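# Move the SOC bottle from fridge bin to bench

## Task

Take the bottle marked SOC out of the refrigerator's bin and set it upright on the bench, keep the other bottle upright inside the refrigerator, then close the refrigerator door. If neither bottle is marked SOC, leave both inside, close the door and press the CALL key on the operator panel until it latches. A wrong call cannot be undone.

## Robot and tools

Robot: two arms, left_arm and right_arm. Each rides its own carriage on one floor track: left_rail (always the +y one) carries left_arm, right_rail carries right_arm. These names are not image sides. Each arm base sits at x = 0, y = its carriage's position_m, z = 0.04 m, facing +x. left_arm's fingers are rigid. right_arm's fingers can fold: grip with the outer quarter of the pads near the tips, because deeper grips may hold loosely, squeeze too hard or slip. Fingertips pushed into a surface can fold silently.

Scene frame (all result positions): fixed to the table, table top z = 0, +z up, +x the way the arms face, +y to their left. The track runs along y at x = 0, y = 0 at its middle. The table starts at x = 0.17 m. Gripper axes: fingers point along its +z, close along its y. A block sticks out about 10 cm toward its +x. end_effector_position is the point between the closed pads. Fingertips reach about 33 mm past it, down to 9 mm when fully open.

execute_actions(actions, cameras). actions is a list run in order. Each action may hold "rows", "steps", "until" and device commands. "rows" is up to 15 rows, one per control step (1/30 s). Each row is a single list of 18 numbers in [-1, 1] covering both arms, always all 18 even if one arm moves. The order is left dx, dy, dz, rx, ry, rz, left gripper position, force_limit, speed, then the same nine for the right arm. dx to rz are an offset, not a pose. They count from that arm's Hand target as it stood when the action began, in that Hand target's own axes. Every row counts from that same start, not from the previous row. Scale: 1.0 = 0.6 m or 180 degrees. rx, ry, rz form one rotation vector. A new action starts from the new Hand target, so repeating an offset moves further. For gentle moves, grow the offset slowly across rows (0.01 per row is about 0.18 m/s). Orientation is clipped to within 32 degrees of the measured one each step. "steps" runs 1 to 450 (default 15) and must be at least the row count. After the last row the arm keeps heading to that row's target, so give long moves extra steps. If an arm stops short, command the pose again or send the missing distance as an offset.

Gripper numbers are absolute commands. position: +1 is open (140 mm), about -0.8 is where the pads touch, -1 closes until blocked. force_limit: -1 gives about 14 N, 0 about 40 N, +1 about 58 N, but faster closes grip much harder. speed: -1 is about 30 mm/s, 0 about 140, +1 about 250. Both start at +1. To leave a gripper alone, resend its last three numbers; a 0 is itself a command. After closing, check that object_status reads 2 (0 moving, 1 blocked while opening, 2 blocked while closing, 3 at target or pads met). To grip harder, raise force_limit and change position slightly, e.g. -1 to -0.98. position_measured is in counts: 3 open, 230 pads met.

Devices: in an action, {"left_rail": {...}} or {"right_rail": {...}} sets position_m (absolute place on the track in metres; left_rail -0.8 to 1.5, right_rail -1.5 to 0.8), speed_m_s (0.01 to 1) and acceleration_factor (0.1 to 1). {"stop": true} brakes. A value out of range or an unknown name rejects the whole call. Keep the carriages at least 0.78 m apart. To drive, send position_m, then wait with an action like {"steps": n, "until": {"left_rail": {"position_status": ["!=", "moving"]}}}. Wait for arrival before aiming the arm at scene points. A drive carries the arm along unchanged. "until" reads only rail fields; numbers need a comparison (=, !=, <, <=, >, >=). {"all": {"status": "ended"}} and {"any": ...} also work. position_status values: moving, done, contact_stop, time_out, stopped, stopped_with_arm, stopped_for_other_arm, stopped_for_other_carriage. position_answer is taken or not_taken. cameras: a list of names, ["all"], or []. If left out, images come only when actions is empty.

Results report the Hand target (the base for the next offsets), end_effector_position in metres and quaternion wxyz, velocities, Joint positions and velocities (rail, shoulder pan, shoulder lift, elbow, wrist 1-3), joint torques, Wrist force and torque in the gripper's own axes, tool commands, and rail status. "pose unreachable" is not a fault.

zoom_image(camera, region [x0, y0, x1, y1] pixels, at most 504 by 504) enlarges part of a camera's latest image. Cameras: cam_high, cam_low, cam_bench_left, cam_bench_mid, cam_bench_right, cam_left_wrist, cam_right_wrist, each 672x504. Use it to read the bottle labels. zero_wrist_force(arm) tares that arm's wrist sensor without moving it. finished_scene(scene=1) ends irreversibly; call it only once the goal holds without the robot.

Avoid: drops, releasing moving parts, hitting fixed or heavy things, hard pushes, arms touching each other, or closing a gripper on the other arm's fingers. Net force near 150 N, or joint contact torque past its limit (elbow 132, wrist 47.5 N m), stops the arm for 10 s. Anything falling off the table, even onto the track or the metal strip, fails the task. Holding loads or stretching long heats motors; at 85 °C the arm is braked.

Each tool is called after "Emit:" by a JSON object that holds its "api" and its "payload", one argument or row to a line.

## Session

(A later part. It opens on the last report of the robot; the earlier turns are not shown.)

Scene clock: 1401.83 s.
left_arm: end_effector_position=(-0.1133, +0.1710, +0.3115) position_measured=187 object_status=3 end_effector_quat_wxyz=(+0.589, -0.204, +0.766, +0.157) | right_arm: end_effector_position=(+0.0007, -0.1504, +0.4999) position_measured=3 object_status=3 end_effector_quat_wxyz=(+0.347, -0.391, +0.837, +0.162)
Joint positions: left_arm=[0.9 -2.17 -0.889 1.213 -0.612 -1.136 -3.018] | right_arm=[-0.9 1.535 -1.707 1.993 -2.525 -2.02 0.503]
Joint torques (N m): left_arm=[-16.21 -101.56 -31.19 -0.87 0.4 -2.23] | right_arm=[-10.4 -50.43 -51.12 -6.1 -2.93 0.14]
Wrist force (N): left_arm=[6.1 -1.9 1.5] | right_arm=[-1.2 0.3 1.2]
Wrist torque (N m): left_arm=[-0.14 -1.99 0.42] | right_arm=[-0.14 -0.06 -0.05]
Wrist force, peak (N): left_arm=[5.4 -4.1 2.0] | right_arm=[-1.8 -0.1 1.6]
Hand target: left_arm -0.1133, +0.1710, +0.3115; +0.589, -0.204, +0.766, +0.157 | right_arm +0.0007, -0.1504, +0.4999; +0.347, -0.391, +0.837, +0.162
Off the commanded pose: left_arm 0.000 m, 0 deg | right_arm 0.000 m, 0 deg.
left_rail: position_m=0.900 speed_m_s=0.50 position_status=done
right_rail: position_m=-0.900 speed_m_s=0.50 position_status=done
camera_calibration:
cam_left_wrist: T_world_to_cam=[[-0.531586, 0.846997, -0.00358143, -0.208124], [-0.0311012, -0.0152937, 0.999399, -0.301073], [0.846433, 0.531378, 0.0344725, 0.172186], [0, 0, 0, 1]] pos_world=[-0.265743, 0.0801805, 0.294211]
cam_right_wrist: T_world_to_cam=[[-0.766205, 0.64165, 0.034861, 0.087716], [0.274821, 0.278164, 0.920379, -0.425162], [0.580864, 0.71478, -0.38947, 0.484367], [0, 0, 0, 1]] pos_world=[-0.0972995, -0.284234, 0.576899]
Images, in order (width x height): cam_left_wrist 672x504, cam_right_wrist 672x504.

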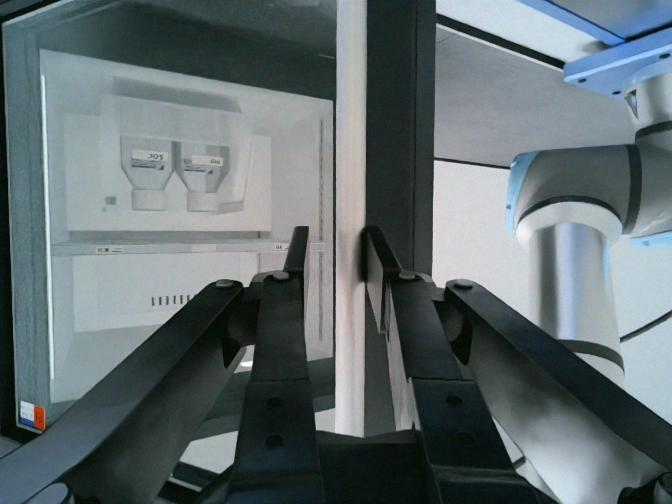

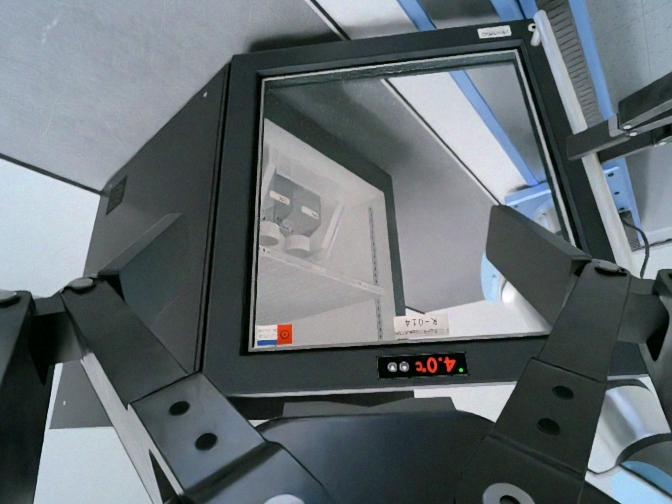

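Emit:
{"api": "execute_actions", "payload": {
  "actions": [
    {"rows": [[0,0.0083,0,0,0,0,-0.46,1,-1, 0,0,0,0,0,0,1,1,1]], "steps": 10},
    {"rows": [[0,0.0083,0,0,0,0,-0.46,1,-1, 0,0,0,0,0,0,1,1,1]], "steps": 20}
  ],
  "cameras": ["cam_left_wrist", "cam_right_wrist"]
}}

Scene clock: 1462.93 s.
left_arm: end_effector_position=(-0.1182, +0.1796, +0.3115) position_measured=187 object_status=3 end_effector_quat_wxyz=(+0.589, -0.204, +0.766, +0.157) | right_arm: end_effector_position=(+0.0007, -0.1504, +0.4999) position_measured=3 object_status=3 end_effector_quat_wxyz=(+0.347, -0.391, +0.837, +0.162)
Joint positions: left_arm=[0.9 -2.179 -0.898 1.229 -0.618 -1.145 -3.021] | right_arm=[-0.9 1.535 -1.707 1.993 -2.525 -2.02 0.503]
Joint torques (N m): left_arm=[-17.81 -99.93 -30.24 -0.84 -2.67 -2.24] | right_arm=[-13.01 -49.61 -51.24 -6.29 -3.12 0.31]
Wrist force (N): left_arm=[5.4 -2.2 1.7] | right_arm=[-1.2 0.0 1.2]
Wrist torque (N m): left_arm=[-0.10 -1.84 0.43] | right_arm=[-0.21 -0.07 -0.05]
Wrist force, peak (N): left_arm=[5.5 -4.4 2.3] | right_arm=[-1.6 -0.3 1.4]
Hand target: left_arm -0.1182, +0.1796, +0.3115; +0.589, -0.204, +0.766, +0.157 | right_arm +0.0007, -0.1504, +0.4999; +0.347, -0.391, +0.837, +0.162
Off the commanded pose: left_arm 0.000 m, 0 deg | right_arm 0.000 m, 0 deg.
left_rail: position_m=0.900 speed_m_s=0.50 position_status=done
right_rail: position_m=-0.900 speed_m_s=0.50 position_status=done
camera_calibration:
cam_left_wrist: T_world_to_cam=[[-0.531583, 0.846998, -0.00366644, -0.218125], [-0.0311459, -0.0152212, 0.999399, -0.301114], [0.846433, 0.531378, 0.0344718, 0.171795], [0, 0, 0, 1]] pos_world=[-0.270743, 0.0888805, 0.294211]
cam_right_wrist: T_world_to_cam=[[-0.766205, 0.64165, 0.034861, 0.087716], [0.274821, 0.278164, 0.920379, -0.425162], [0.580864, 0.71478, -0.38947, 0.484367], [0, 0, 0, 1]] pos_world=[-0.0972995, -0.284234, 0.576899]
Images, in order (width x height): cam_left_wrist 672x504, cam_right_wrist 672x504.

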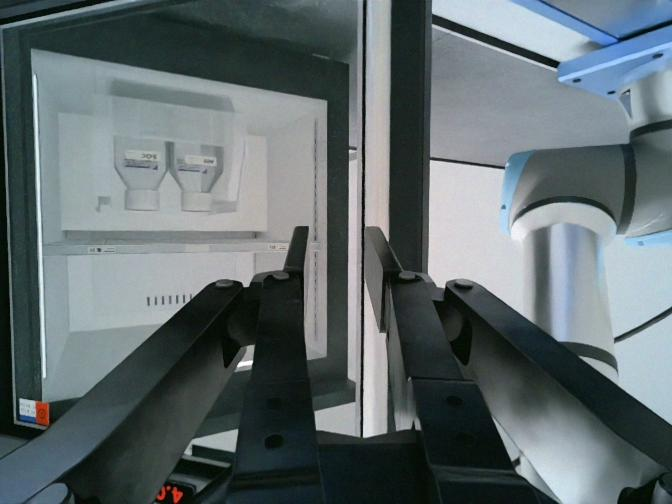

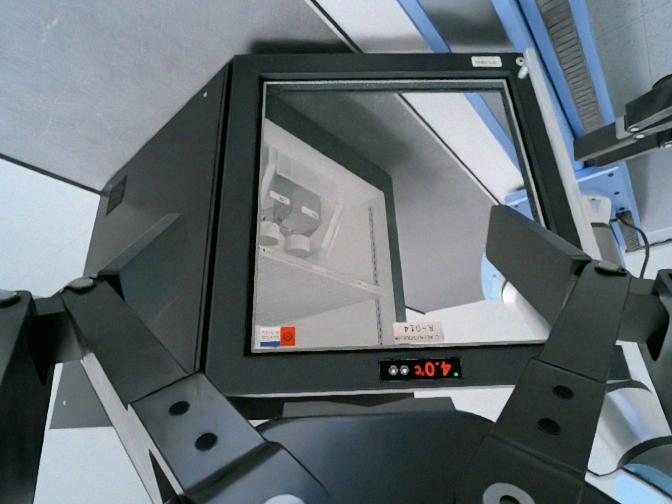

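Emit:
{"api": "execute_actions", "payload": {
  "actions": [],
  "cameras": ["cam_left_wrist", "cam_right_wrist"]
}}

Scene clock: 1472.07 s.
left_arm: end_effector_position=(-0.1182, +0.1796, +0.3115) position_measured=187 object_status=3 end_effector_quat_wxyz=(+0.589, -0.204, +0.766, +0.157) | right_arm: end_effector_position=(+0.0007, -0.1504, +0.4999) position_measured=3 object_status=3 end_effector_quat_wxyz=(+0.347, -0.391, +0.837, +0.162)
Joint positions: left_arm=[0.9 -2.179 -0.898 1.229 -0.618 -1.145 -3.021] | right_arm=[-0.9 1.535 -1.707 1.993 -2.525 -2.02 0.503]
Joint velocities: within noise
Joint torques (N m): left_arm=[-17.8 -100.77 -29.74 -0.68 -2.56 -2.4] | right_arm=[-10.88 -49.07 -51.75 -6.11 -3.13 0.41]
Wrist force (N): left_arm=[5.5 -2.2 1.5] | right_arm=[-1.2 -0.1 0.9]
Wrist torque (N m): left_arm=[-0.13 -1.89 0.43] | right_arm=[-0.23 -0.06 -0.05]
Wrist force, peak (N): left_arm=[6.0 -2.6 1.6] | right_arm=[-1.9 0.2 1.1]
Hand target: left_arm -0.1182, +0.1796, +0.3115; +0.589, -0.204, +0.766, +0.157 | right_arm +0.0007, -0.1504, +0.4999; +0.347, -0.391, +0.837, +0.162
Tool commands: left_gripper/position=-0.46 left_gripper/force_limit=+1.0 left_gripper/speed=-1.0 right_gripper/position=+1.0 right_gripper/force_limit=+1.0 right_gripper/speed=+1.0
Off the commanded pose: left_arm 0.000 m, 0 deg | right_arm 0.000 m, 0 deg.
left_rail: position_m=0.900 speed_m_s=0.50 position_status=done
right_rail: position_m=-0.900 speed_m_s=0.50 position_status=done
camera_calibration:
cam_left_wrist: T_world_to_cam=[[-0.531583, 0.846998, -0.00366644, -0.218125], [-0.0311459, -0.0152212, 0.999399, -0.301114], [0.846433, 0.531378, 0.0344718, 0.171795], [0, 0, 0, 1]] pos_world=[-0.270743, 0.0888805, 0.294211]
cam_right_wrist: T_world_to_cam=[[-0.766205, 0.64165, 0.034861, 0.087716], [0.274821, 0.278164, 0.920379, -0.425162], [0.580864, 0.71478, -0.38947, 0.484367], [0, 0, 0, 1]] pos_world=[-0.0972995, -0.284234, 0.576899]
Images, in order (width x height): cam_left_wrist 672x504, cam_right_wrist 672x504.

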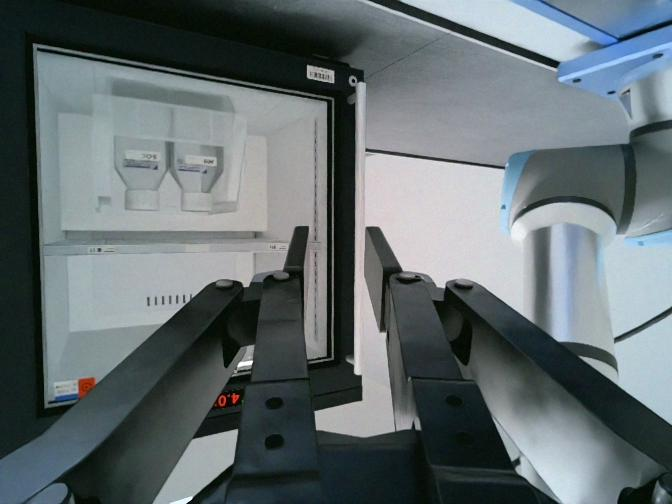

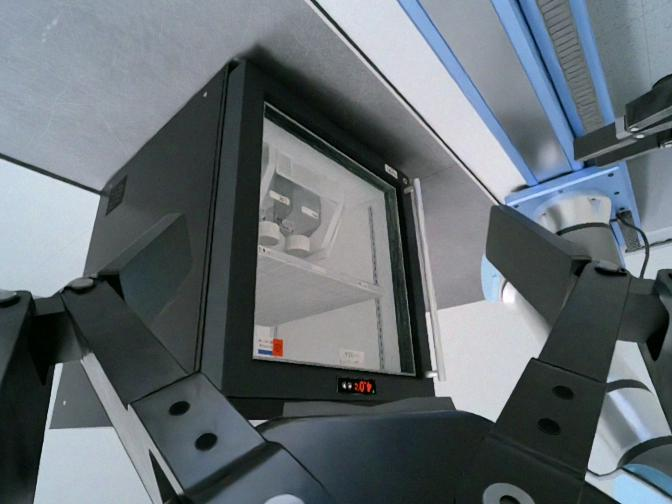

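Emit:
{"api": "execute_actions", "payload": {
  "actions": [
    {"rows": [[0,0,0,0.039,0,0.01045,-0.05,1,0, 0,0,0,0,0,0,1,1,1]], "steps": 8},
    {"rows": [[0,0,0,0.039,0,0.01045,-0.05,1,0, 0,0,0,0,0,0,1,1,1]], "steps": 8},
    {"rows": [[0,0,0,0.039,0,0.01045,-0.05,1,0, 0,0,0,0,0,0,1,1,1]], "steps": 8},
    {"rows": [[-0.0230,0.0488,0.0666,0,0,0,-0.05,1,0, 0,0,0,0,0,0,1,1,1]], "steps": 7},
    {"rows": [[-0.0230,0.0488,0.0666,0,0,0,-0.05,1,0, 0,0,0,0,0,0,1,1,1]], "steps": 7},
    {"rows": [[-0.0230,0.0488,0.0666,0,0,0,-0.05,1,0, 0,0,0,0,0,0,1,1,1]], "steps": 7},
    {"rows": [[-0.0230,0.0488,0.0666,0,0,0,-0.05,1,0, 0,0,0,0,0,0,1,1,1]], "steps": 7},
    {"rows": [[-0.0230,0.0488,0.0666,0,0,0,-0.05,1,0, 0,0,0,0,0,0,1,1,1]], "steps": 7},
    {"rows": [[-0.0230,0.0488,0.0666,0,0,0,-0.05,1,0, 0,0,0,0,0,0,1,1,1]], "steps": 7},
    {"rows": [[-0.0230,0.0488,0.0666,0,0,0,-0.05,1,0, 0,0,0,0,0,0,1,1,1]], "steps": 25}
  ],
  "cameras": ["cam_left_wrist", "cam_right_wrist"]
}}

Scene clock: 1598.37 s.
left_arm: end_effector_position=(+0.1454, +0.4238, +0.3327) position_measured=135 object_status=3 end_effector_quat_wxyz=(+0.608, -0.056, +0.791, +0.043) | right_arm: end_effector_position=(+0.0007, -0.1504, +0.4999) position_measured=3 object_status=3 end_effector_quat_wxyz=(+0.347, -0.391, +0.837, +0.162)
Joint positions: left_arm=[0.9 -2.224 -1.577 2.131 -0.912 -0.826 -2.893] | right_arm=[-0.9 1.535 -1.707 1.993 -2.525 -2.02 0.503]
Joint torques (N m): left_arm=[7.75 -46.01 -26.76 2.3 3.8 1.5] | right_arm=[-11.89 -49.72 -52.46 -5.92 -3.54 0.64]
Wrist force (N): left_arm=[5.6 -2.2 1.5] | right_arm=[-0.9 -0.7 0.9]
Wrist torque (N m): left_arm=[-0.07 -1.94 0.24] | right_arm=[-0.38 -0.13 -0.04]
Wrist force, peak (N): left_arm=[10.4 -10.7 -13.4] | right_arm=[-1.9 -0.4 0.9]
Hand target: left_arm +0.1454, +0.4238, +0.3327; +0.608, -0.056, +0.791, +0.043 | right_arm +0.0007, -0.1504, +0.4999; +0.347, -0.391, +0.837, +0.162
Off the commanded pose: left_arm 0.000 m, 0 deg | right_arm 0.000 m, 0 deg.
left_rail: position_m=0.900 speed_m_s=0.50 position_status=done
right_rail: position_m=-0.900 speed_m_s=0.50 position_status=done
camera_calibration:
cam_left_wrist: T_world_to_cam=[[-0.178957, 0.983852, -0.00325327, -0.394124], [-0.0345977, -0.00298844, 0.999397, -0.315073], [0.983248, 0.178961, 0.0345738, -0.0524326], [0, 0, 0, 1]] pos_world=[-0.0298777, 0.396202, 0.315413]
cam_right_wrist: T_world_to_cam=[[-0.766205, 0.64165, 0.034861, 0.087716], [0.274821, 0.278164, 0.920379, -0.425162], [0.580864, 0.71478, -0.38947, 0.484367], [0, 0, 0, 1]] pos_world=[-0.0972995, -0.284234, 0.576899]
Images, in order (width x height): cam_left_wrist 672x504, cam_right_wrist 672x504.

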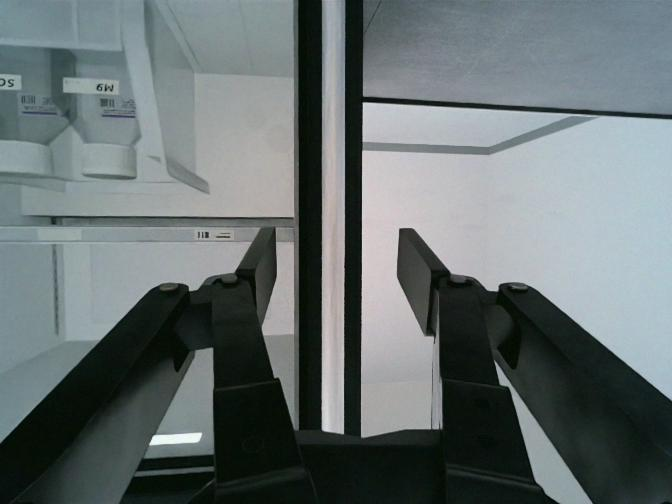

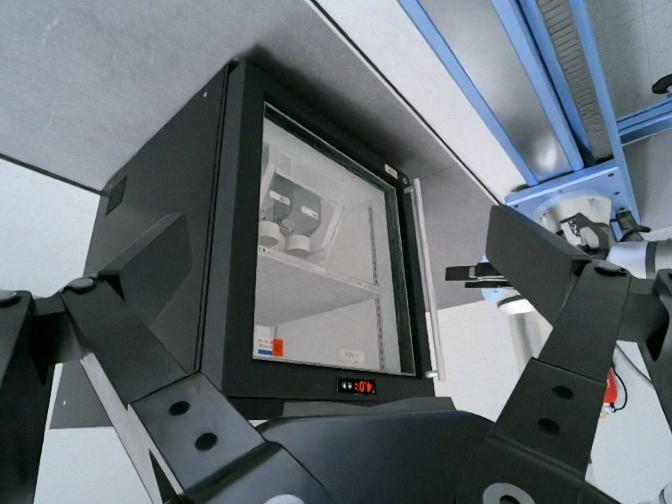

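Emit:
{"api": "zero_wrist_force", "payload": {
  "arm": "left_arm"
}}

Emit:
{"api": "execute_actions", "payload": {
  "actions": [
    {"rows": [[0,0,0,0,0,0,-0.05,1,0, 0,0,0,0,0.0625,0,-1,0,0]], "steps": 8},
    {"rows": [[0,0,0,0,0,0,-0.05,1,0, 0,0,0,0,0.0625,0,-1,0,0]], "steps": 8},
    {"rows": [[0,0,0,0,0,0,-0.05,1,0, 0,0,0,0,0.0625,0,-1,0,0]], "steps": 8},
    {"rows": [[0,0,0,0,0,0,-0.05,1,0, 0,0,0,0,0.0625,0,-1,0,0]], "steps": 10},
    {"rows": [[0,0,0,0,0,0,-0.05,1,0, 0,0,-0.06,0,0,0,-1,0,0]], "steps": 6},
    {"rows": [[0,0,0,0,0,0,-0.05,1,0, 0,0,-0.06,0,0,0,-1,0,0]], "steps": 6},
    {"rows": [[0,0,0,0,0,0,-0.05,1,0, 0,0,-0.06,0,0,0,-1,0,0]], "steps": 6},
    {"rows": [[0,0,0,0,0,0,-0.05,1,0, 0,0,-0.06,0,0,0,-1,0,0]], "steps": 6},
    {"rows": [[0,0,0,0,0,0,-0.05,1,0, 0,0,-0.06,0,0,0,-1,0,0]], "steps": 20},
    {"right_rail": {"position_m": -0.65, "speed_m_s": 0.3, "acceleration_factor": 0.5}},
    {"steps": 150, "until": {"right_rail": {"position_status": ["!=", "moving"]}}}
  ],
  "cameras": ["cam_right_wrist", "cam_bench_mid"]
}}

Wrist force sensor zeroed.

Scene clock: 1629.73 s.
left_arm: end_effector_position=(+0.1454, +0.4238, +0.3327) position_measured=135 object_status=3 end_effector_quat_wxyz=(+0.608, -0.056, +0.791, +0.043) | right_arm: end_effector_position=(+0.0007, +0.0996, +0.6798) position_measured=233 object_status=3 end_effector_quat_wxyz=(+0.000, -0.423, +0.906, +0.000)
Joint positions: left_arm=[0.9 -2.224 -1.577 2.131 -0.912 -0.826 -2.893] | right_arm=[-0.65 1.335 -1.455 1.114 -1.23 -1.571 0.462]
Joint torques (N m): left_arm=[8.01 -44.81 -26.49 2.31 3.8 1.48] | right_arm=[2.79 -69.32 -49.66 -4.55 -1.77 2.58]
Wrist force (N, zeroed by zero_wrist_force on left_arm): left_arm=[-0.3 -0.1 -0.1] | right_arm=[0.5 0.0 0.3]
Wrist torque (N m, zeroed by zero_wrist_force on left_arm): left_arm=[-0.01 0.08 0.01] | right_arm=[-0.01 -0.06 0.12]
Wrist force, peak (N, zeroed by zero_wrist_force on left_arm): left_arm=[-0.2 -0.2 0.8] | right_arm=[-15.8 -0.1 -9.8]
Hand target: left_arm +0.1454, +0.4238, +0.3327; +0.608, -0.056, +0.791, +0.043 | right_arm +0.0007, +0.0995, +0.6799; +0.000, -0.423, +0.906, +0.000
Off the commanded pose: left_arm 0.000 m, 0 deg | right_arm 0.000 m, 0 deg.
left_rail: position_m=0.900 speed_m_s=0.50 position_status=done
right_rail: position_m=-0.650 speed_m_s=0.30 position_status=done
camera_calibration:
cam_right_wrist: T_world_to_cam=[[-0.750243, 0.660696, 0.0248363, -0.0740723], [0.619592, 0.689466, 0.375158, -0.330936], [0.230741, 0.296848, -0.926628, 0.782778], [0, 0, 0, 1]] pos_world=[-0.0311462, 0.0447423, 0.851337]
Images, in order (width x height): cam_bench_mid 672x504, cam_right_wrist 672x504.

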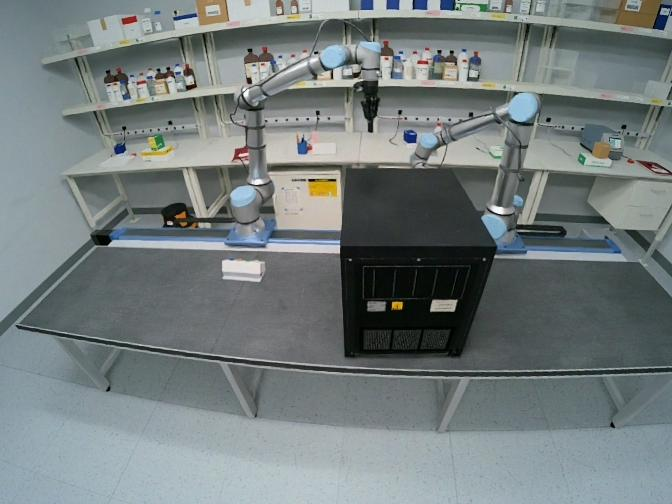

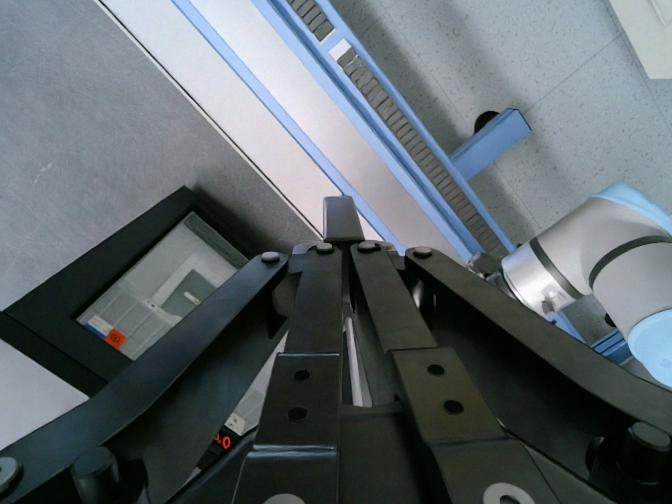

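Emit:
{"api": "execute_actions", "payload": {
  "actions": [
    {"rows": [[0,0,0,0,0,0,-0.05,1,0, -0.0645,0.0109,0,0,0,0,-1,0,0]], "steps": 6},
    {"rows": [[0,0,0,0,0,0,-0.05,1,0, -0.0645,0.0109,0,0,0,0,-1,0,0]], "steps": 6},
    {"rows": [[0,0,0,0,0,0,-0.05,1,0, -0.0645,0.0109,0,0,0,0,-1,0,0]], "steps": 6},
    {"rows": [[0,0,0,0,0,0,-0.05,1,0, -0.0645,0.0109,0,0,0,0,-1,0,0]], "steps": 10},
    {"rows": [[0,0,0,0,0,0,-0.05,1,0, 0,0,0,0,0,-0.0389,-1,0,0]], "steps": 20},
    {"rows": [[0,0,0.0667,0,0,0,-0.05,1,0, 0,0,0,0,0,0,-1,0,0]], "steps": 10},
    {"rows": [[0,0,0.0667,0,0,0,-0.05,1,0, 0,0,0,0,0,0,-1,0,0]], "steps": 25}
  ],
  "cameras": ["cam_left_wrist", "cam_right_wrist"]
}}

Emit:
{"api": "zoom_image", "payload": {
  "camera": "cam_left_wrist",
  "region": [230, 160, 450, 440]
}}

Scene clock: 1656.93 s.
left_arm: end_effector_position=(+0.2219, +0.4346, +0.3121) position_measured=135 object_status=3 end_effector_quat_wxyz=(+0.608, -0.056, +0.791, +0.043) | right_arm: end_effector_position=(+0.0800, +0.2350, +0.6799) position_measured=233 object_status=3 end_effector_quat_wxyz=(+0.000, -0.477, +0.879, +0.000)
Joint positions: left_arm=[0.9 -2.111 -1.614 2.214 -1 -0.722 -2.834] | right_arm=[-0.65 1.283 -1.188 0.771 -1.154 -1.571 0.288]
Joint torques (N m): left_arm=[8.61 -33.64 -25.77 -2.31 4.01 1.46] | right_arm=[-9.91 -73.78 -52.88 -2.63 3.37 -1.68]
Wrist force (N, zeroed by zero_wrist_force on left_arm): left_arm=[0.1 0.2 0.0] | right_arm=[-0.1 0.2 0.2]
Wrist torque (N m, zeroed by zero_wrist_force on left_arm): left_arm=[0.03 -0.01 0.01] | right_arm=[0.04 0.05 0.12]
Wrist force, peak (N, zeroed by zero_wrist_force on left_arm): left_arm=[0.3 -2.3 -17.2] | right_arm=[15.9 -0.1 1.0]
Hand target: left_arm +0.2219, +0.4346, +0.3121; +0.608, -0.056, +0.791, +0.043 | right_arm +0.0800, +0.2350, +0.6799; +0.000, -0.477, +0.879, +0.000
Off the commanded pose: left_arm 0.000 m, 0 deg | right_arm 0.000 m, 0 deg.
left_rail: position_m=0.900 speed_m_s=0.50 position_status=done
right_rail: position_m=-0.650 speed_m_s=0.30 position_status=done
camera_calibration:
cam_left_wrist: T_world_to_cam=[[-0.178957, 0.983852, -0.00325327, -0.391127], [-0.0345977, -0.00298844, 0.999397, -0.291806], [0.983248, 0.178961, 0.0345738, -0.128872], [0, 0, 0, 1]] pos_world=[0.0466223, 0.407002, 0.294813]
cam_right_wrist: T_world_to_cam=[[-0.825226, 0.564256, 0.0248679, -0.0753396], [0.530867, 0.759858, 0.375229, -0.482967], [0.192829, 0.32285, -0.926599, 0.721176], [0, 0, 0, 1]] pos_world=[0.0551553, 0.176665, 0.851337]
Images, in order (width x height): cam_left_wrist 672x504, cam_right_wrist 672x504.

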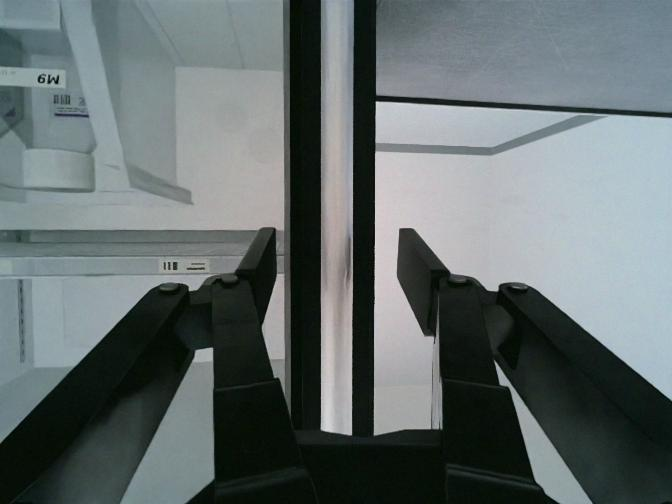

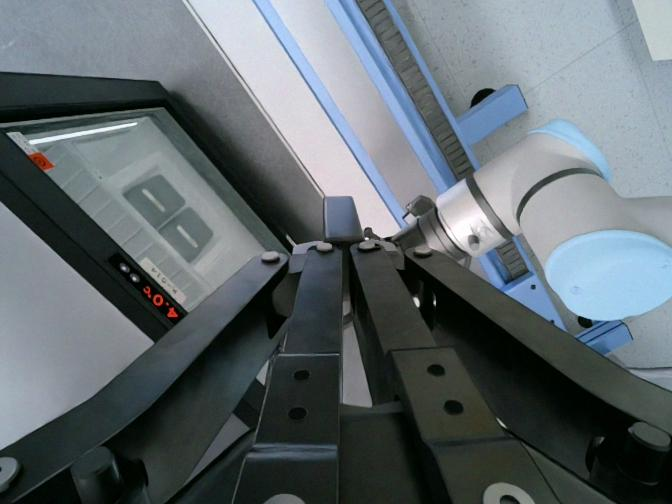

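Scaled by 1.800 from the camera's 672x504 image, which has a finer 960x720 frame.

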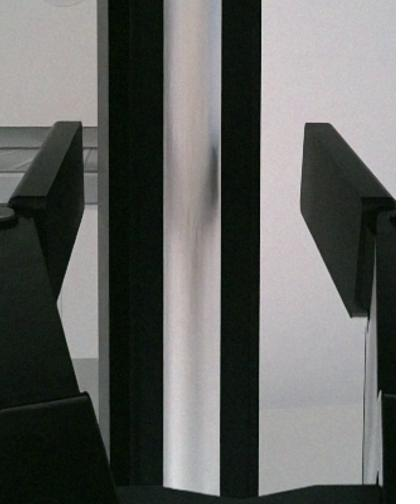

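Emit:
{"api": "execute_actions", "payload": {
  "actions": [
    {"rows": [[0,0,0,0,0,0,-1,1,-1, 0,0,0,0,0,0,-1,0,0]], "steps": 100}
  ]
}}

Scene clock: 1708.87 s.
left_arm: end_effector_position=(+0.2219, +0.4346, +0.3121) position_measured=211 object_status=2 end_effector_quat_wxyz=(+0.608, -0.056, +0.791, +0.043) | right_arm: end_effector_position=(+0.0800, +0.2350, +0.6799) position_measured=233 object_status=3 end_effector_quat_wxyz=(+0.000, -0.477, +0.879, +0.000)
Joint positions: left_arm=[0.9 -2.111 -1.614 2.214 -1 -0.722 -2.834] | right_arm=[-0.65 1.283 -1.188 0.771 -1.154 -1.571 0.288]
Joint torques (N m): left_arm=[7.99 -35.5 -26.67 6.9 -10.21 1.41] | right_arm=[-11.56 -74.94 -52.23 -2.93 3.22 -1.43]
Wrist force (N, zeroed by zero_wrist_force on left_arm): left_arm=[4.3 -30.8 3.0] | right_arm=[0.2 0.4 0.7]
Wrist torque (N m, zeroed by zero_wrist_force on left_arm): left_arm=[0.43 0.09 -0.13] | right_arm=[0.09 -0.01 0.12]
Wrist force, peak (N, zeroed by zero_wrist_force on left_arm): left_arm=[4.5 -31.1 3.2] | right_arm=[-0.2 1.0 0.6]
Hand target: left_arm +0.2219, +0.4346, +0.3121; +0.608, -0.056, +0.791, +0.043 | right_arm +0.0800, +0.2350, +0.6799; +0.000, -0.477, +0.879, +0.000
Off the commanded pose: left_arm 0.000 m, 0 deg | right_arm 0.000 m, 0 deg.
left_rail: position_m=0.900 speed_m_s=0.50 position_status=done
right_rail: position_m=-0.650 speed_m_s=0.30 position_status=done

Emit:
{"api": "execute_actions", "payload": {
  "actions": [
    {"rows": [[0.00837,-0.0034,-0.03123,-0.00537,0,-0.00144,-1,1,-1, 0,0,0,0,0,0,-1,0,0]], "steps": 14},
    {"rows": [[0.00835,-0.00277,-0.03118,-0.00537,0,-0.00144,-1,1,-1, 0,0,0,0,0,0,-1,0,0]], "steps": 14},
    {"rows": [[0.00833,-0.0036,-0.0311,-0.00537,0,-0.00144,-1,1,-1, 0,0,0,0,0,0,-1,0,0]], "steps": 14},
    {"rows": [[0.00831,-0.00445,-0.03101,-0.00537,0,-0.00144,-1,1,-1, 0,0,0,0,0,0,-1,0,0]], "steps": 18}
  ]
}}

Scene clock: 1728.37 s.
left_arm: end_effector_position=(+0.1471, +0.4134, +0.3120) position_measured=211 object_status=2 end_effector_quat_wxyz=(+0.606, -0.083, +0.789, +0.064) | right_arm: end_effector_position=(+0.0800, +0.2350, +0.6799) position_measured=233 object_status=3 end_effector_quat_wxyz=(+0.000, -0.477, +0.879, +0.000)
Joint positions: left_arm=[0.9 -2.179 -1.505 2.098 -0.944 -0.85 -2.905] | right_arm=[-0.65 1.283 -1.188 0.771 -1.154 -1.571 0.288]
Joint torques (N m): left_arm=[-16.98 -26.36 -46.78 -0.46 0.18 -2.04] | right_arm=[-10.27 -75.42 -51.04 -2.64 3.2 -1.43]
Wrist force (N, zeroed by zero_wrist_force on left_arm): left_arm=[-7.8 8.6 -2.0] | right_arm=[0.3 0.2 0.6]
Wrist torque (N m, zeroed by zero_wrist_force on left_arm): left_arm=[-0.46 -0.01 -0.09] | right_arm=[0.03 -0.04 0.12]
Wrist force, peak (N, zeroed by zero_wrist_force on left_arm): left_arm=[3.3 -36.8 28.4] | right_arm=[0.1 0.7 0.8]
Hand target: left_arm +0.1471, +0.4134, +0.3120; +0.606, -0.083, +0.789, +0.064 | right_arm +0.0800, +0.2350, +0.6799; +0.000, -0.477, +0.879, +0.000
Off the commanded pose: left_arm 0.000 m, 0 deg | right_arm 0.000 m, 0 deg.
left_rail: position_m=0.900 speed_m_s=0.50 position_status=done
right_rail: position_m=-0.650 speed_m_s=0.30 position_status=done

Emit:
{"api": "execute_actions", "payload": {
  "actions": [
    {"rows": [[0.00828,-0.0049,-0.0309,-0.00537,0,-0.00144,-1,1,-1, 0,0,0,0,0,0,-1,0,0]], "steps": 13},
    {"rows": [[0.00824,-0.00612,-0.03076,-0.00537,0,-0.00144,-1,1,-1, 0,0,0,0,0,0,-1,0,0]], "steps": 13},
    {"rows": [[0.0082,-0.00695,-0.0306,-0.00537,0,-0.00144,-1,1,-1, 0,0,0,0,0,0,-1,0,0]], "steps": 13},
    {"rows": [[0.00815,-0.00778,-0.03043,-0.00537,0,-0.00144,-1,1,-1, 0,0,0,0,0,0,-1,0,0]], "steps": 13},
    {"rows": [[0.0081,-0.0086,-0.03023,-0.00537,0,-0.00144,-1,1,-1, 0,0,0,0,0,0,-1,0,0]], "steps": 13},
    {"rows": [[0.00804,-0.00942,-0.03001,-0.00537,0,-0.00144,-1,1,-1, 0,0,0,0,0,0,-1,0,0]], "steps": 13},
    {"rows": [[0.00798,-0.01023,-0.02977,-0.00537,0,-0.00144,-1,1,-1, 0,0,0,0,0,0,-1,0,0]], "steps": 13},
    {"rows": [[0.00791,-0.01103,-0.02951,-0.00537,0,-0.00144,-1,1,-1, 0,0,0,0,0,0,-1,0,0]], "steps": 18}
  ]
}}

Scene clock: 1748.80 s.
left_arm: end_effector_position=(+0.0131, +0.3358, +0.3118) position_measured=211 object_status=2 end_effector_quat_wxyz=(+0.600, -0.138, +0.781, +0.106) | right_arm: end_effector_position=(+0.0800, +0.2350, +0.6799) position_measured=233 object_status=3 end_effector_quat_wxyz=(+0.000, -0.477, +0.879, +0.000)
Joint positions: left_arm=[0.9 -2.221 -1.257 1.788 -0.838 -1.022 -2.978] | right_arm=[-0.65 1.283 -1.188 0.771 -1.154 -1.571 0.288]
Joint torques (N m): left_arm=[11.27 -46.9 -46.66 -0.44 1.68 -1.96] | right_arm=[-9.85 -76.4 -50.98 -2.87 3.09 -1.39]
Wrist force (N, zeroed by zero_wrist_force on left_arm): left_arm=[-9.4 12.7 -5.4] | right_arm=[0.1 0.3 0.1]
Wrist torque (N m, zeroed by zero_wrist_force on left_arm): left_arm=[-0.70 0.09 -0.08] | right_arm=[0.07 0.00 0.12]
Wrist force, peak (N, zeroed by zero_wrist_force on left_arm): left_arm=[-6.8 -5.5 20.8] | right_arm=[0.8 0.1 0.7]
Hand target: left_arm +0.0131, +0.3358, +0.3118; +0.600, -0.138, +0.781, +0.106 | right_arm +0.0800, +0.2350, +0.6799; +0.000, -0.477, +0.879, +0.000
Off the commanded pose: left_arm 0.000 m, 0 deg | right_arm 0.000 m, 0 deg.
left_rail: position_m=0.900 speed_m_s=0.50 position_status=done
right_rail: position_m=-0.650 speed_m_s=0.30 position_status=done

Emit:
{"api": "execute_actions", "payload": {
  "actions": [
    {"rows": [[0.00783,-0.0112,-0.02922,-0.00537,0,-0.00144,-1,1,-1, 0,0,0,0,0,0,-1,0,0]], "steps": 13},
    {"rows": [[0.00775,-0.01262,-0.02893,-0.00537,0,-0.00144,-1,1,-1, 0,0,0,0,0,0,-1,0,0]], "steps": 13},
    {"rows": [[0.00766,-0.0134,-0.02861,-0.00537,0,-0.00144,-1,1,-1, 0,0,0,0,0,0,-1,0,0]], "steps": 13},
    {"rows": [[0.00757,-0.01417,-0.02827,-0.00537,0,-0.00144,-1,1,-1, 0,0,0,0,0,0,-1,0,0]], "steps": 13},
    {"rows": [[0.00748,-0.01493,-0.0279,-0.00537,0,-0.00144,-1,1,-1, 0,0,0,0,0,0,-1,0,0]], "steps": 13},
    {"rows": [[0.00738,-0.01568,-0.02753,-0.00537,0,-0.00144,-1,1,-1, 0,0,0,0,0,0,-1,0,0]], "steps": 13},
    {"rows": [[0.00727,-0.01642,-0.02713,-0.00537,0,-0.00144,-1,1,-1, 0,0,0,0,0,0,-1,0,0]], "steps": 13},
    {"rows": [[0.00716,-0.01715,-0.02671,-0.00537,0,-0.00144,-1,1,-1, 0,0,0,0,0,0,-1,0,0]], "steps": 13},
    {"rows": [[0.00704,-0.01787,-0.02627,-0.00537,0,-0.00144,-1,1,-1, 0,0,0,0,0,0,-1,0,0]], "steps": 13},
    {"rows": [[0.00692,-0.01857,-0.02582,-0.00537,0,-0.00144,-1,1,-1, 0,0,0,0,0,0,-1,0,0]], "steps": 13},
    {"rows": [[0.00679,-0.01927,-0.02536,-0.00537,0,-0.00144,-1,1,-1, 0,0,0,0,0,0,-1,0,0]], "steps": 18}
  ],
  "cameras": ["cam_left_wrist", "cam_right_wrist"]
}}

Scene clock: 1773.87 s.
left_arm: end_effector_position=(-0.1124, +0.1643, +0.3117) position_measured=211 object_status=2 end_effector_quat_wxyz=(+0.587, -0.212, +0.764, +0.163) | right_arm: end_effector_position=(+0.0800, +0.2350, +0.6799) position_measured=233 object_status=3 end_effector_quat_wxyz=(+0.000, -0.477, +0.879, +0.000)
Joint positions: left_arm=[0.9 -2.159 -0.872 1.184 -0.599 -1.146 -3.021] | right_arm=[-0.65 1.283 -1.188 0.771 -1.154 -1.571 0.288]
Joint torques (N m): left_arm=[13.1 -76.86 -48.82 1.19 0.21 -1.94] | right_arm=[-10.13 -76.83 -50.47 -3.16 3.11 -1.16]
Wrist force (N, zeroed by zero_wrist_force on left_arm): left_arm=[-6.6 6.9 -5.7] | right_arm=[-0.2 0.4 0.6]
Wrist torque (N m, zeroed by zero_wrist_force on left_arm): left_arm=[-0.67 0.02 -0.06] | right_arm=[0.10 0.08 0.12]
Wrist force, peak (N, zeroed by zero_wrist_force on left_arm): left_arm=[-32.4 25.6 -20.0] | right_arm=[0.0 -0.1 1.3]
Hand target: left_arm -0.1124, +0.1643, +0.3117; +0.587, -0.212, +0.764, +0.163 | right_arm +0.0800, +0.2350, +0.6799; +0.000, -0.477, +0.879, +0.000
Off the commanded pose: left_arm 0.000 m, 0 deg | right_arm 0.000 m, 0 deg.
left_rail: position_m=0.900 speed_m_s=0.50 position_status=done
right_rail: position_m=-0.650 speed_m_s=0.30 position_status=done
camera_calibration:
cam_left_wrist: T_world_to_cam=[[-0.549407, 0.835546, -0.00373604, -0.202157], [-0.0308538, -0.015819, 0.999399, -0.301235], [0.834985, 0.549192, 0.0344709, 0.170816], [0, 0, 0, 1]] pos_world=[-0.26299, 0.0703352, 0.294411]
cam_right_wrist: T_world_to_cam=[[-0.825226, 0.564256, 0.0248679, -0.0753961], [0.530867, 0.759858, 0.375229, -0.483043], [0.192829, 0.32285, -0.926599, 0.721144], [0, 0, 0, 1]] pos_world=[0.0551553, 0.176765, 0.851337]
Images, in order (width x height): cam_left_wrist 672x504, cam_right_wrist 672x504.

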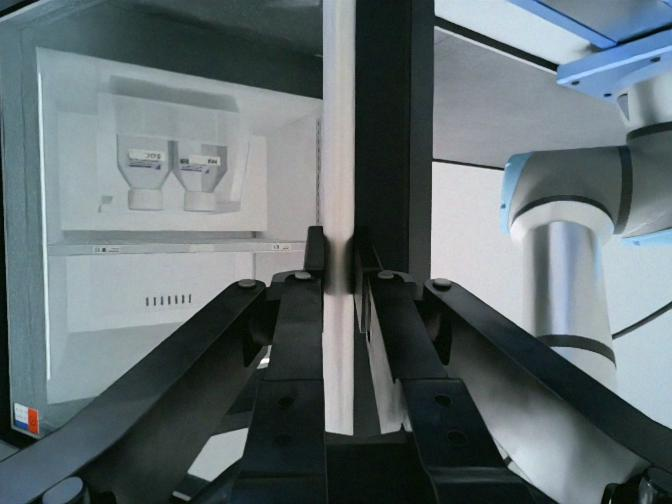

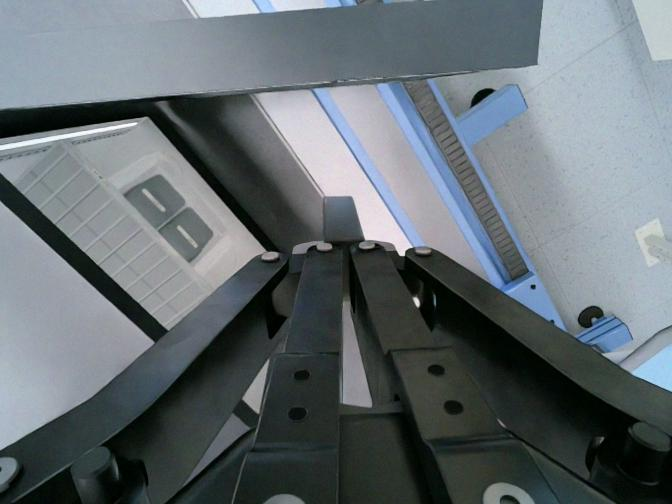

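Emit:
{"api": "zoom_image", "payload": {
  "camera": "cam_right_wrist",
  "region": [0, 90, 290, 350]
}}

Emit:
{"api": "zoom_image", "payload": {
  "camera": "cam_left_wrist",
  "region": [0, 30, 330, 330]
}}

Scaled by 1.738 from the camera's 672x504 image, which has a finer 960x720 frame.

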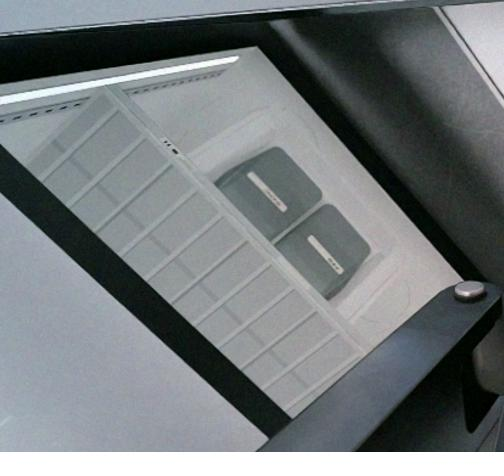

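Scaled by 1.527 from the camera's 672x504 image, which has a finer 960x720 frame.

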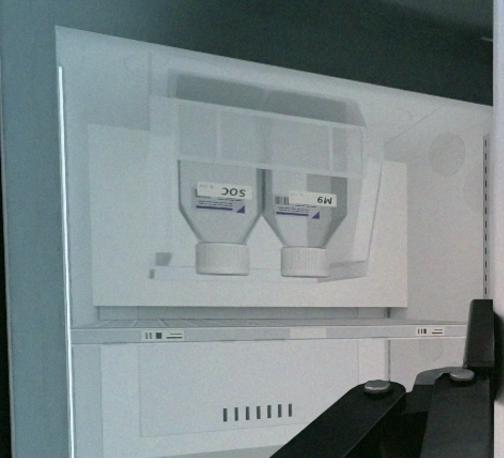

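Emit:
{"api": "execute_actions", "payload": {
  "actions": [
    {"rows": [[0,0,0,0,0,0,-1,1,-1, 0,0,0.061,0,0,0,-1,0,0]], "steps": 8},
    {"rows": [[0,0,0,0,0,0,-1,1,-1, 0,0,0.061,0,0,0,-1,0,0]], "steps": 8},
    {"rows": [[0,0,0,0,0,0,-1,1,-1, 0,0,0.061,0,0,0,-1,0,0]], "steps": 8},
    {"rows": [[0,0,0,0,0,0,-1,1,-1, 0,0,0.061,0,0,0,-1,0,0]], "steps": 25}
  ],
  "cameras": ["cam_left_wrist", "cam_right_wrist"]
}}

Scene clock: 1952.03 s.
left_arm: end_effector_position=(-0.1124, +0.1643, +0.3117) position_measured=211 object_status=2 end_effector_quat_wxyz=(+0.587, -0.212, +0.764, +0.163) | right_arm: end_effector_position=(+0.0800, +0.2350, +0.5335) position_measured=233 object_status=3 end_effector_quat_wxyz=(+0.000, -0.477, +0.879, +0.000)
Joint positions: left_arm=[0.9 -2.159 -0.872 1.184 -0.599 -1.146 -3.021] | right_arm=[-0.65 1.283 -1.265 1.144 -1.45 -1.571 0.288]
Joint torques (N m): left_arm=[-10.76 -95.8 -49.17 1.25 0.17 -1.83] | right_arm=[-10.83 -100.63 -40.52 -7.86 2.97 -1.67]
Wrist force (N, zeroed by zero_wrist_force on left_arm): left_arm=[-6.4 7.1 -5.7] | right_arm=[-0.2 0.3 0.2]
Wrist torque (N m, zeroed by zero_wrist_force on left_arm): left_arm=[-0.60 0.04 -0.07] | right_arm=[0.07 0.09 0.13]
Wrist force, peak (N, zeroed by zero_wrist_force on left_arm): left_arm=[-7.1 7.6 -5.9] | right_arm=[-4.4 1.0 15.8]
Hand target: left_arm -0.1124, +0.1643, +0.3117; +0.587, -0.212, +0.764, +0.163 | right_arm +0.0800, +0.2350, +0.5335; +0.000, -0.477, +0.879, +0.000
Off the commanded pose: left_arm 0.000 m, 0 deg | right_arm 0.000 m, 0 deg.
left_rail: position_m=0.900 speed_m_s=0.50 position_status=done
right_rail: position_m=-0.650 speed_m_s=0.30 position_status=done
camera_calibration:
cam_left_wrist: T_world_to_cam=[[-0.549407, 0.835546, -0.00373604, -0.202157], [-0.0308538, -0.015819, 0.999399, -0.301235], [0.834985, 0.549192, 0.0344709, 0.170816], [0, 0, 0, 1]] pos_world=[-0.26299, 0.0703352, 0.294411]
cam_right_wrist: T_world_to_cam=[[-0.825226, 0.564256, 0.0248679, -0.0717554], [0.530867, 0.759858, 0.375229, -0.428109], [0.192829, 0.32285, -0.926599, 0.58549], [0, 0, 0, 1]] pos_world=[0.0551553, 0.176765, 0.704937]
Images, in order (width x height): cam_left_wrist 672x504, cam_right_wrist 672x504.

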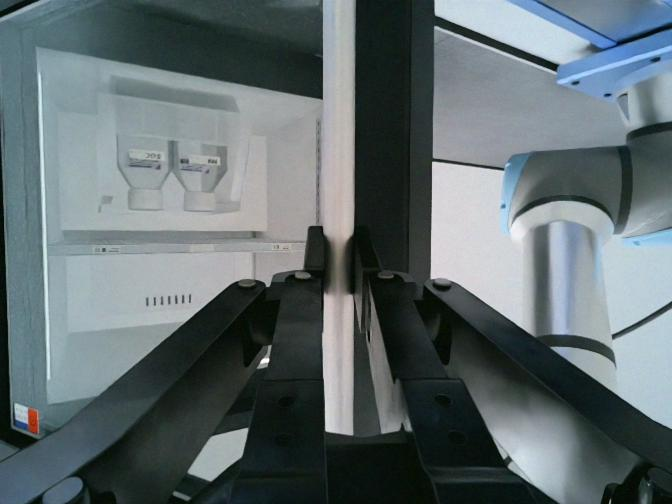

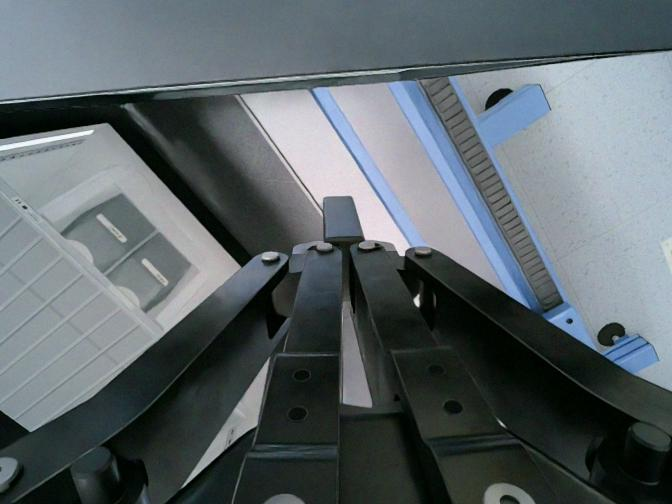

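Emit:
{"api": "zoom_image", "payload": {
  "camera": "cam_right_wrist",
  "region": [0, 120, 260, 360]
}}

Scaled by 1.938 from the camera's 672x504 image, which has a finer 960x720 frame.

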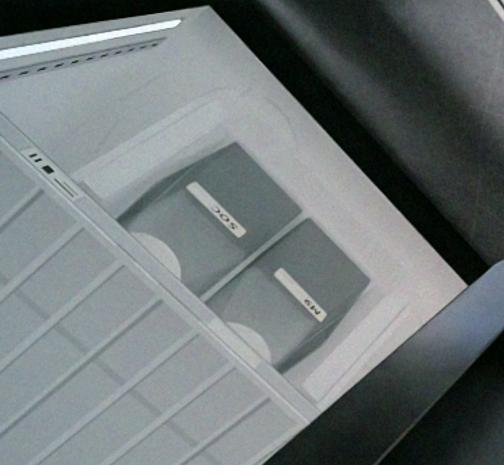

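Emit:
{"api": "execute_actions", "payload": {
  "actions": [
    {"rows": [[0,0,0,0,0,0,-1,1,-1, 0.0333,0,0,0,0,0,-1,0,0]], "steps": 10},
    {"rows": [[0,0,0,0,0,0,-1,1,-1, 0.0333,0,0,0,0,0,-1,0,0]], "steps": 25}
  ],
  "cameras": ["cam_right_wrist"]
}}

Scene clock: 1982.70 s.
left_arm: end_effector_position=(-0.1124, +0.1643, +0.3117) position_measured=211 object_status=2 end_effector_quat_wxyz=(+0.587, -0.212, +0.764, +0.163) | right_arm: end_effector_position=(+0.0583, +0.2015, +0.5335) position_measured=233 object_status=3 end_effector_quat_wxyz=(+0.000, -0.477, +0.879, +0.000)
Joint positions: left_arm=[0.9 -2.159 -0.872 1.184 -0.599 -1.146 -3.021] | right_arm=[-0.65 1.297 -1.328 1.226 -1.468 -1.571 0.301]
Joint torques (N m): left_arm=[-9.85 -96.26 -48.53 1.3 0.24 -2.06] | right_arm=[9.88 -94.1 -41.1 -7.74 -1.18 2.66]
Wrist force (N, zeroed by zero_wrist_force on left_arm): left_arm=[-6.8 7.2 -5.5] | right_arm=[-0.1 0.1 0.3]
Wrist torque (N m, zeroed by zero_wrist_force on left_arm): left_arm=[-0.62 0.01 -0.06] | right_arm=[0.00 0.06 0.00]
Wrist force, peak (N, zeroed by zero_wrist_force on left_arm): left_arm=[-6.9 7.6 -6.0] | right_arm=[-8.7 -1.3 1.2]
Hand target: left_arm -0.1124, +0.1643, +0.3117; +0.587, -0.212, +0.764, +0.163 | right_arm +0.0583, +0.2015, +0.5335; +0.000, -0.477, +0.879, +0.000
Off the commanded pose: left_arm 0.000 m, 0 deg | right_arm 0.000 m, 0 deg.
left_rail: position_m=0.900 speed_m_s=0.50 position_status=done
right_rail: position_m=-0.650 speed_m_s=0.30 position_status=done
camera_calibration:
cam_right_wrist: T_world_to_cam=[[-0.825226, 0.564256, 0.0248679, -0.0707863], [0.530867, 0.759858, 0.375229, -0.391005], [0.192829, 0.32285, -0.926599, 0.600541], [0, 0, 0, 1]] pos_world=[0.0333553, 0.143165, 0.704937]
Images, in order (width x height): cam_right_wrist 672x504.

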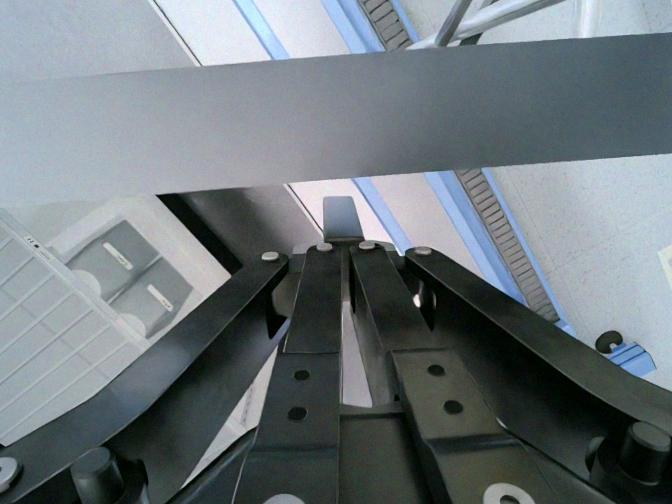

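Emit:
{"api": "execute_actions", "payload": {
  "actions": [
    {"rows": [[0,0,0,0,0,0,-1,1,-1, 0.0133,0,0,0,0,0,-1,0,0]], "steps": 12}
  ]
}}

Emit:
{"api": "execute_actions", "payload": {
  "actions": [
    {"rows": [[0,0,0,0,0,0,-1,1,-1, 0.0067,0,0,0,0,0,-1,0,0]], "steps": 12}
  ]
}}

Scene clock: 1996.90 s.
left_arm: end_effector_position=(-0.1124, +0.1643, +0.3117) position_measured=211 object_status=2 end_effector_quat_wxyz=(+0.587, -0.212, +0.764, +0.163) | right_arm: end_effector_position=(+0.0540, +0.1947, +0.5335) position_measured=233 object_status=3 end_effector_quat_wxyz=(+0.000, -0.477, +0.879, +0.000)
Joint positions: left_arm=[0.9 -2.159 -0.872 1.184 -0.599 -1.146 -3.021] | right_arm=[-0.65 1.3 -1.341 1.241 -1.471 -1.571 0.304]
Joint torques (N m): left_arm=[-9.85 -96.54 -48.6 1.38 0.09 -2.04] | right_arm=[9.44 -93.59 -40.44 -7.9 -0.84 2.71]
Wrist force (N, zeroed by zero_wrist_force on left_arm): left_arm=[-6.7 7.4 -5.8] | right_arm=[-0.1 0.7 0.1]
Wrist torque (N m, zeroed by zero_wrist_force on left_arm): left_arm=[-0.58 -0.04 -0.06] | right_arm=[0.13 0.05 0.00]
Wrist force, peak (N, zeroed by zero_wrist_force on left_arm): left_arm=[-7.1 7.3 -6.2] | right_arm=[-3.4 -0.3 1.1]
Hand target: left_arm -0.1124, +0.1643, +0.3117; +0.587, -0.212, +0.764, +0.163 | right_arm +0.0540, +0.1947, +0.5335; +0.000, -0.477, +0.879, +0.000
Off the commanded pose: left_arm 0.000 m, 0 deg | right_arm 0.000 m, 0 deg.
left_rail: position_m=0.900 speed_m_s=0.50 position_status=done
right_rail: position_m=-0.650 speed_m_s=0.30 position_status=done

Scene clock: 1997.50 s.
left_arm: end_effector_position=(-0.1124, +0.1643, +0.3117) position_measured=211 object_status=2 end_effector_quat_wxyz=(+0.587, -0.212, +0.764, +0.163) | right_arm: end_effector_position=(+0.0518, +0.1914, +0.5335) position_measured=233 object_status=3 end_effector_quat_wxyz=(+0.000, -0.477, +0.879, +0.000)
Joint positions: left_arm=[0.9 -2.159 -0.872 1.184 -0.599 -1.146 -3.021] | right_arm=[-0.65 1.301 -1.347 1.249 -1.473 -1.571 0.306]
Joint torques (N m): left_arm=[-9.77 -95.8 -48.51 1.4 0.15 -2.09] | right_arm=[9.54 -93.84 -41.01 -7.64 1.2 2.52]
Wrist force (N, zeroed by zero_wrist_force on left_arm): left_arm=[-5.9 6.7 -5.4] | right_arm=[0.2 0.4 0.4]
Wrist torque (N m, zeroed by zero_wrist_force on left_arm): left_arm=[-0.62 0.04 -0.07] | right_arm=[0.09 0.00 0.01]
Wrist force, peak (N, zeroed by zero_wrist_force on left_arm): left_arm=[-7.1 7.1 -5.8] | right_arm=[-2.0 -0.2 0.7]
Hand target: left_arm -0.1124, +0.1643, +0.3117; +0.587, -0.212, +0.764, +0.163 | right_arm +0.0518, +0.1914, +0.5335; +0.000, -0.477, +0.879, +0.000
Off the commanded pose: left_arm 0.000 m, 0 deg | right_arm 0.000 m, 0 deg.
left_rail: position_m=0.900 speed_m_s=0.50 position_status=done
right_rail: position_m=-0.650 speed_m_s=0.30 position_status=done

Emit:
{"api": "execute_actions", "payload": {
  "actions": [
    {"rows": [[0,0,0,0,0,0,-1,1,-1, 0.0067,0,0,0,0,0,-1,0,0]], "steps": 12}
  ]
}}

Emit:
{"api": "execute_actions", "payload": {
  "actions": [
    {"rows": [[0,0,0,0,0,0,-1,1,-1, 0.0067,0,0,0,0,0,-1,0,0]], "steps": 12}
  ],
  "cameras": ["cam_right_wrist"]
}}

Scene clock: 2005.63 s.
left_arm: end_effector_position=(-0.1124, +0.1643, +0.3117) position_measured=211 object_status=2 end_effector_quat_wxyz=(+0.587, -0.212, +0.764, +0.163) | right_arm: end_effector_position=(+0.0496, +0.1881, +0.5335) position_measured=233 object_status=3 end_effector_quat_wxyz=(+0.000, -0.477, +0.879, +0.000)
Joint positions: left_arm=[0.9 -2.159 -0.872 1.184 -0.599 -1.146 -3.021] | right_arm=[-0.65 1.303 -1.353 1.256 -1.474 -1.571 0.307]
Joint torques (N m): left_arm=[-8.84 -96.14 -48.54 1.26 0.13 -2.09] | right_arm=[11.25 -92.65 -40.27 -6.94 2.9 2.82]
Wrist force (N, zeroed by zero_wrist_force on left_arm): left_arm=[-6.2 6.3 -6.5] | right_arm=[-1.9 0.7 0.5]
Wrist torque (N m, zeroed by zero_wrist_force on left_arm): left_arm=[-0.66 -0.01 -0.07] | right_arm=[0.09 0.02 0.00]
Wrist force, peak (N, zeroed by zero_wrist_force on left_arm): left_arm=[-7.1 7.4 -5.9] | right_arm=[-1.9 0.7 0.5]
Hand target: left_arm -0.1124, +0.1643, +0.3117; +0.587, -0.212, +0.764, +0.163 | right_arm +0.0496, +0.1881, +0.5335; +0.000, -0.477, +0.879, +0.000
Off the commanded pose: left_arm 0.000 m, 0 deg | right_arm 0.000 m, 0 deg.
left_rail: position_m=0.900 speed_m_s=0.50 position_status=done
right_rail: position_m=-0.650 speed_m_s=0.30 position_status=done

Scene clock: 2006.23 s.
left_arm: end_effector_position=(-0.1125, +0.1642, +0.3117) position_measured=211 object_status=2 end_effector_quat_wxyz=(+0.587, -0.212, +0.764, +0.163) | right_arm: end_effector_position=(+0.0475, +0.1848, +0.5334) position_measured=233 object_status=3 end_effector_quat_wxyz=(+0.000, -0.477, +0.879, +0.000)
Joint positions: left_arm=[0.9 -2.159 -0.872 1.184 -0.599 -1.146 -3.021] | right_arm=[-0.65 1.304 -1.359 1.264 -1.476 -1.571 0.309]
Joint torques (N m): left_arm=[17.22 -95.38 -1.18 15.83 -15.04 -2.1] | right_arm=[44.92 -146.89 -28.78 31.27 7.91 3.08]
Wrist force (N, zeroed by zero_wrist_force on left_arm): left_arm=[4.6 -44.4 -60.2] | right_arm=[-100.8 9.9 26.6]
Wrist torque (N m, zeroed by zero_wrist_force on left_arm): left_arm=[0.75 0.16 0.19] | right_arm=[-0.20 -1.35 -0.40]
Wrist force, peak (N, zeroed by zero_wrist_force on left_arm): left_arm=[3.5 -34.9 -70.6] | right_arm=[-104.5 8.6 26.2]
Hand target: left_arm -0.1124, +0.1643, +0.3117; +0.587, -0.212, +0.764, +0.163 | right_arm +0.0474, +0.1847, +0.5335; +0.000, -0.477, +0.879, +0.000
Off the commanded pose: left_arm 0.000 m, 0 deg | right_arm 0.000 m, 0 deg.
left_rail: position_m=0.900 speed_m_s=0.50 position_status=done
right_rail: position_m=-0.650 speed_m_s=0.30 position_status=done
camera_calibration:
cam_right_wrist: T_world_to_cam=[[-0.825169, 0.564342, 0.0247598, -0.0702094], [0.530917, 0.759834, 0.375205, -0.372526], [0.192931, 0.322753, -0.926611, 0.607942], [0, 0, 0, 1]] pos_world=[0.022555, 0.126465, 0.704838]
Images, in order (width x height): cam_right_wrist 672x504.

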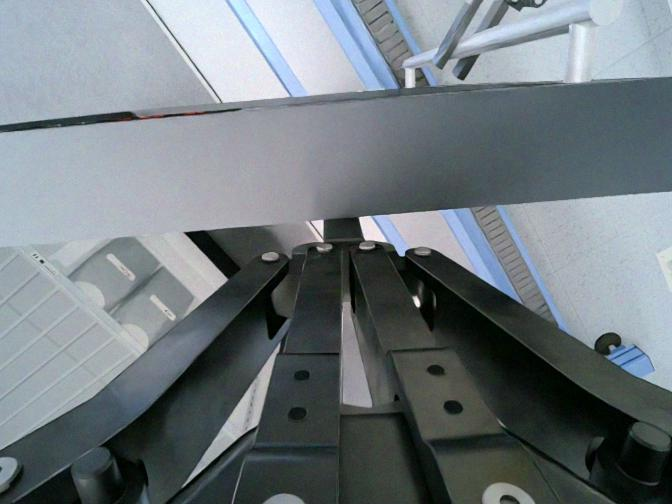

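Emit:
{"api": "execute_actions", "payload": {
  "actions": [
    {"rows": [[0,0,0,0,0,0,-1,1,-1, -0.0057,0,0,0,0,0,-1,0,0]], "steps": 15}
  ]
}}

Scene clock: 2012.77 s.
left_arm: end_effector_position=(-0.1123, +0.1644, +0.3116) position_measured=211 object_status=2 end_effector_quat_wxyz=(+0.587, -0.212, +0.764, +0.163) | right_arm: end_effector_position=(+0.0492, +0.1874, +0.5335) position_measured=233 object_status=3 end_effector_quat_wxyz=(+0.000, -0.478, +0.879, +0.000)
Joint positions: left_arm=[0.9 -2.159 -0.872 1.184 -0.599 -1.146 -3.021] | right_arm=[-0.65 1.303 -1.354 1.257 -1.474 -1.571 0.307]
Joint torques (N m): left_arm=[-7.55 -94.41 -44.65 0.14 -1.95 -2.02] | right_arm=[-3.35 -75.02 -56.92 -1.77 -0.95 -1.34]
Wrist force (N, zeroed by zero_wrist_force on left_arm): left_arm=[-5.9 -10.7 -9.6] | right_arm=[-16.7 0.2 9.4]
Wrist torque (N m, zeroed by zero_wrist_force on left_arm): left_arm=[0.23 0.18 0.04] | right_arm=[0.09 -0.48 -0.02]
Wrist force, peak (N, zeroed by zero_wrist_force on left_arm): left_arm=[4.2 -46.0 -68.1] | right_arm=[-110.4 11.4 30.9]
Hand target: left_arm -0.1124, +0.1644, +0.3117; +0.587, -0.212, +0.764, +0.163 | right_arm +0.0493, +0.1875, +0.5335; +0.000, -0.477, +0.879, +0.000
Off the commanded pose: left_arm 0.000 m, 0 deg | right_arm 0.000 m, 0 deg.
left_rail: position_m=0.900 speed_m_s=0.50 position_status=done
right_rail: position_m=-0.650 speed_m_s=0.30 position_status=done


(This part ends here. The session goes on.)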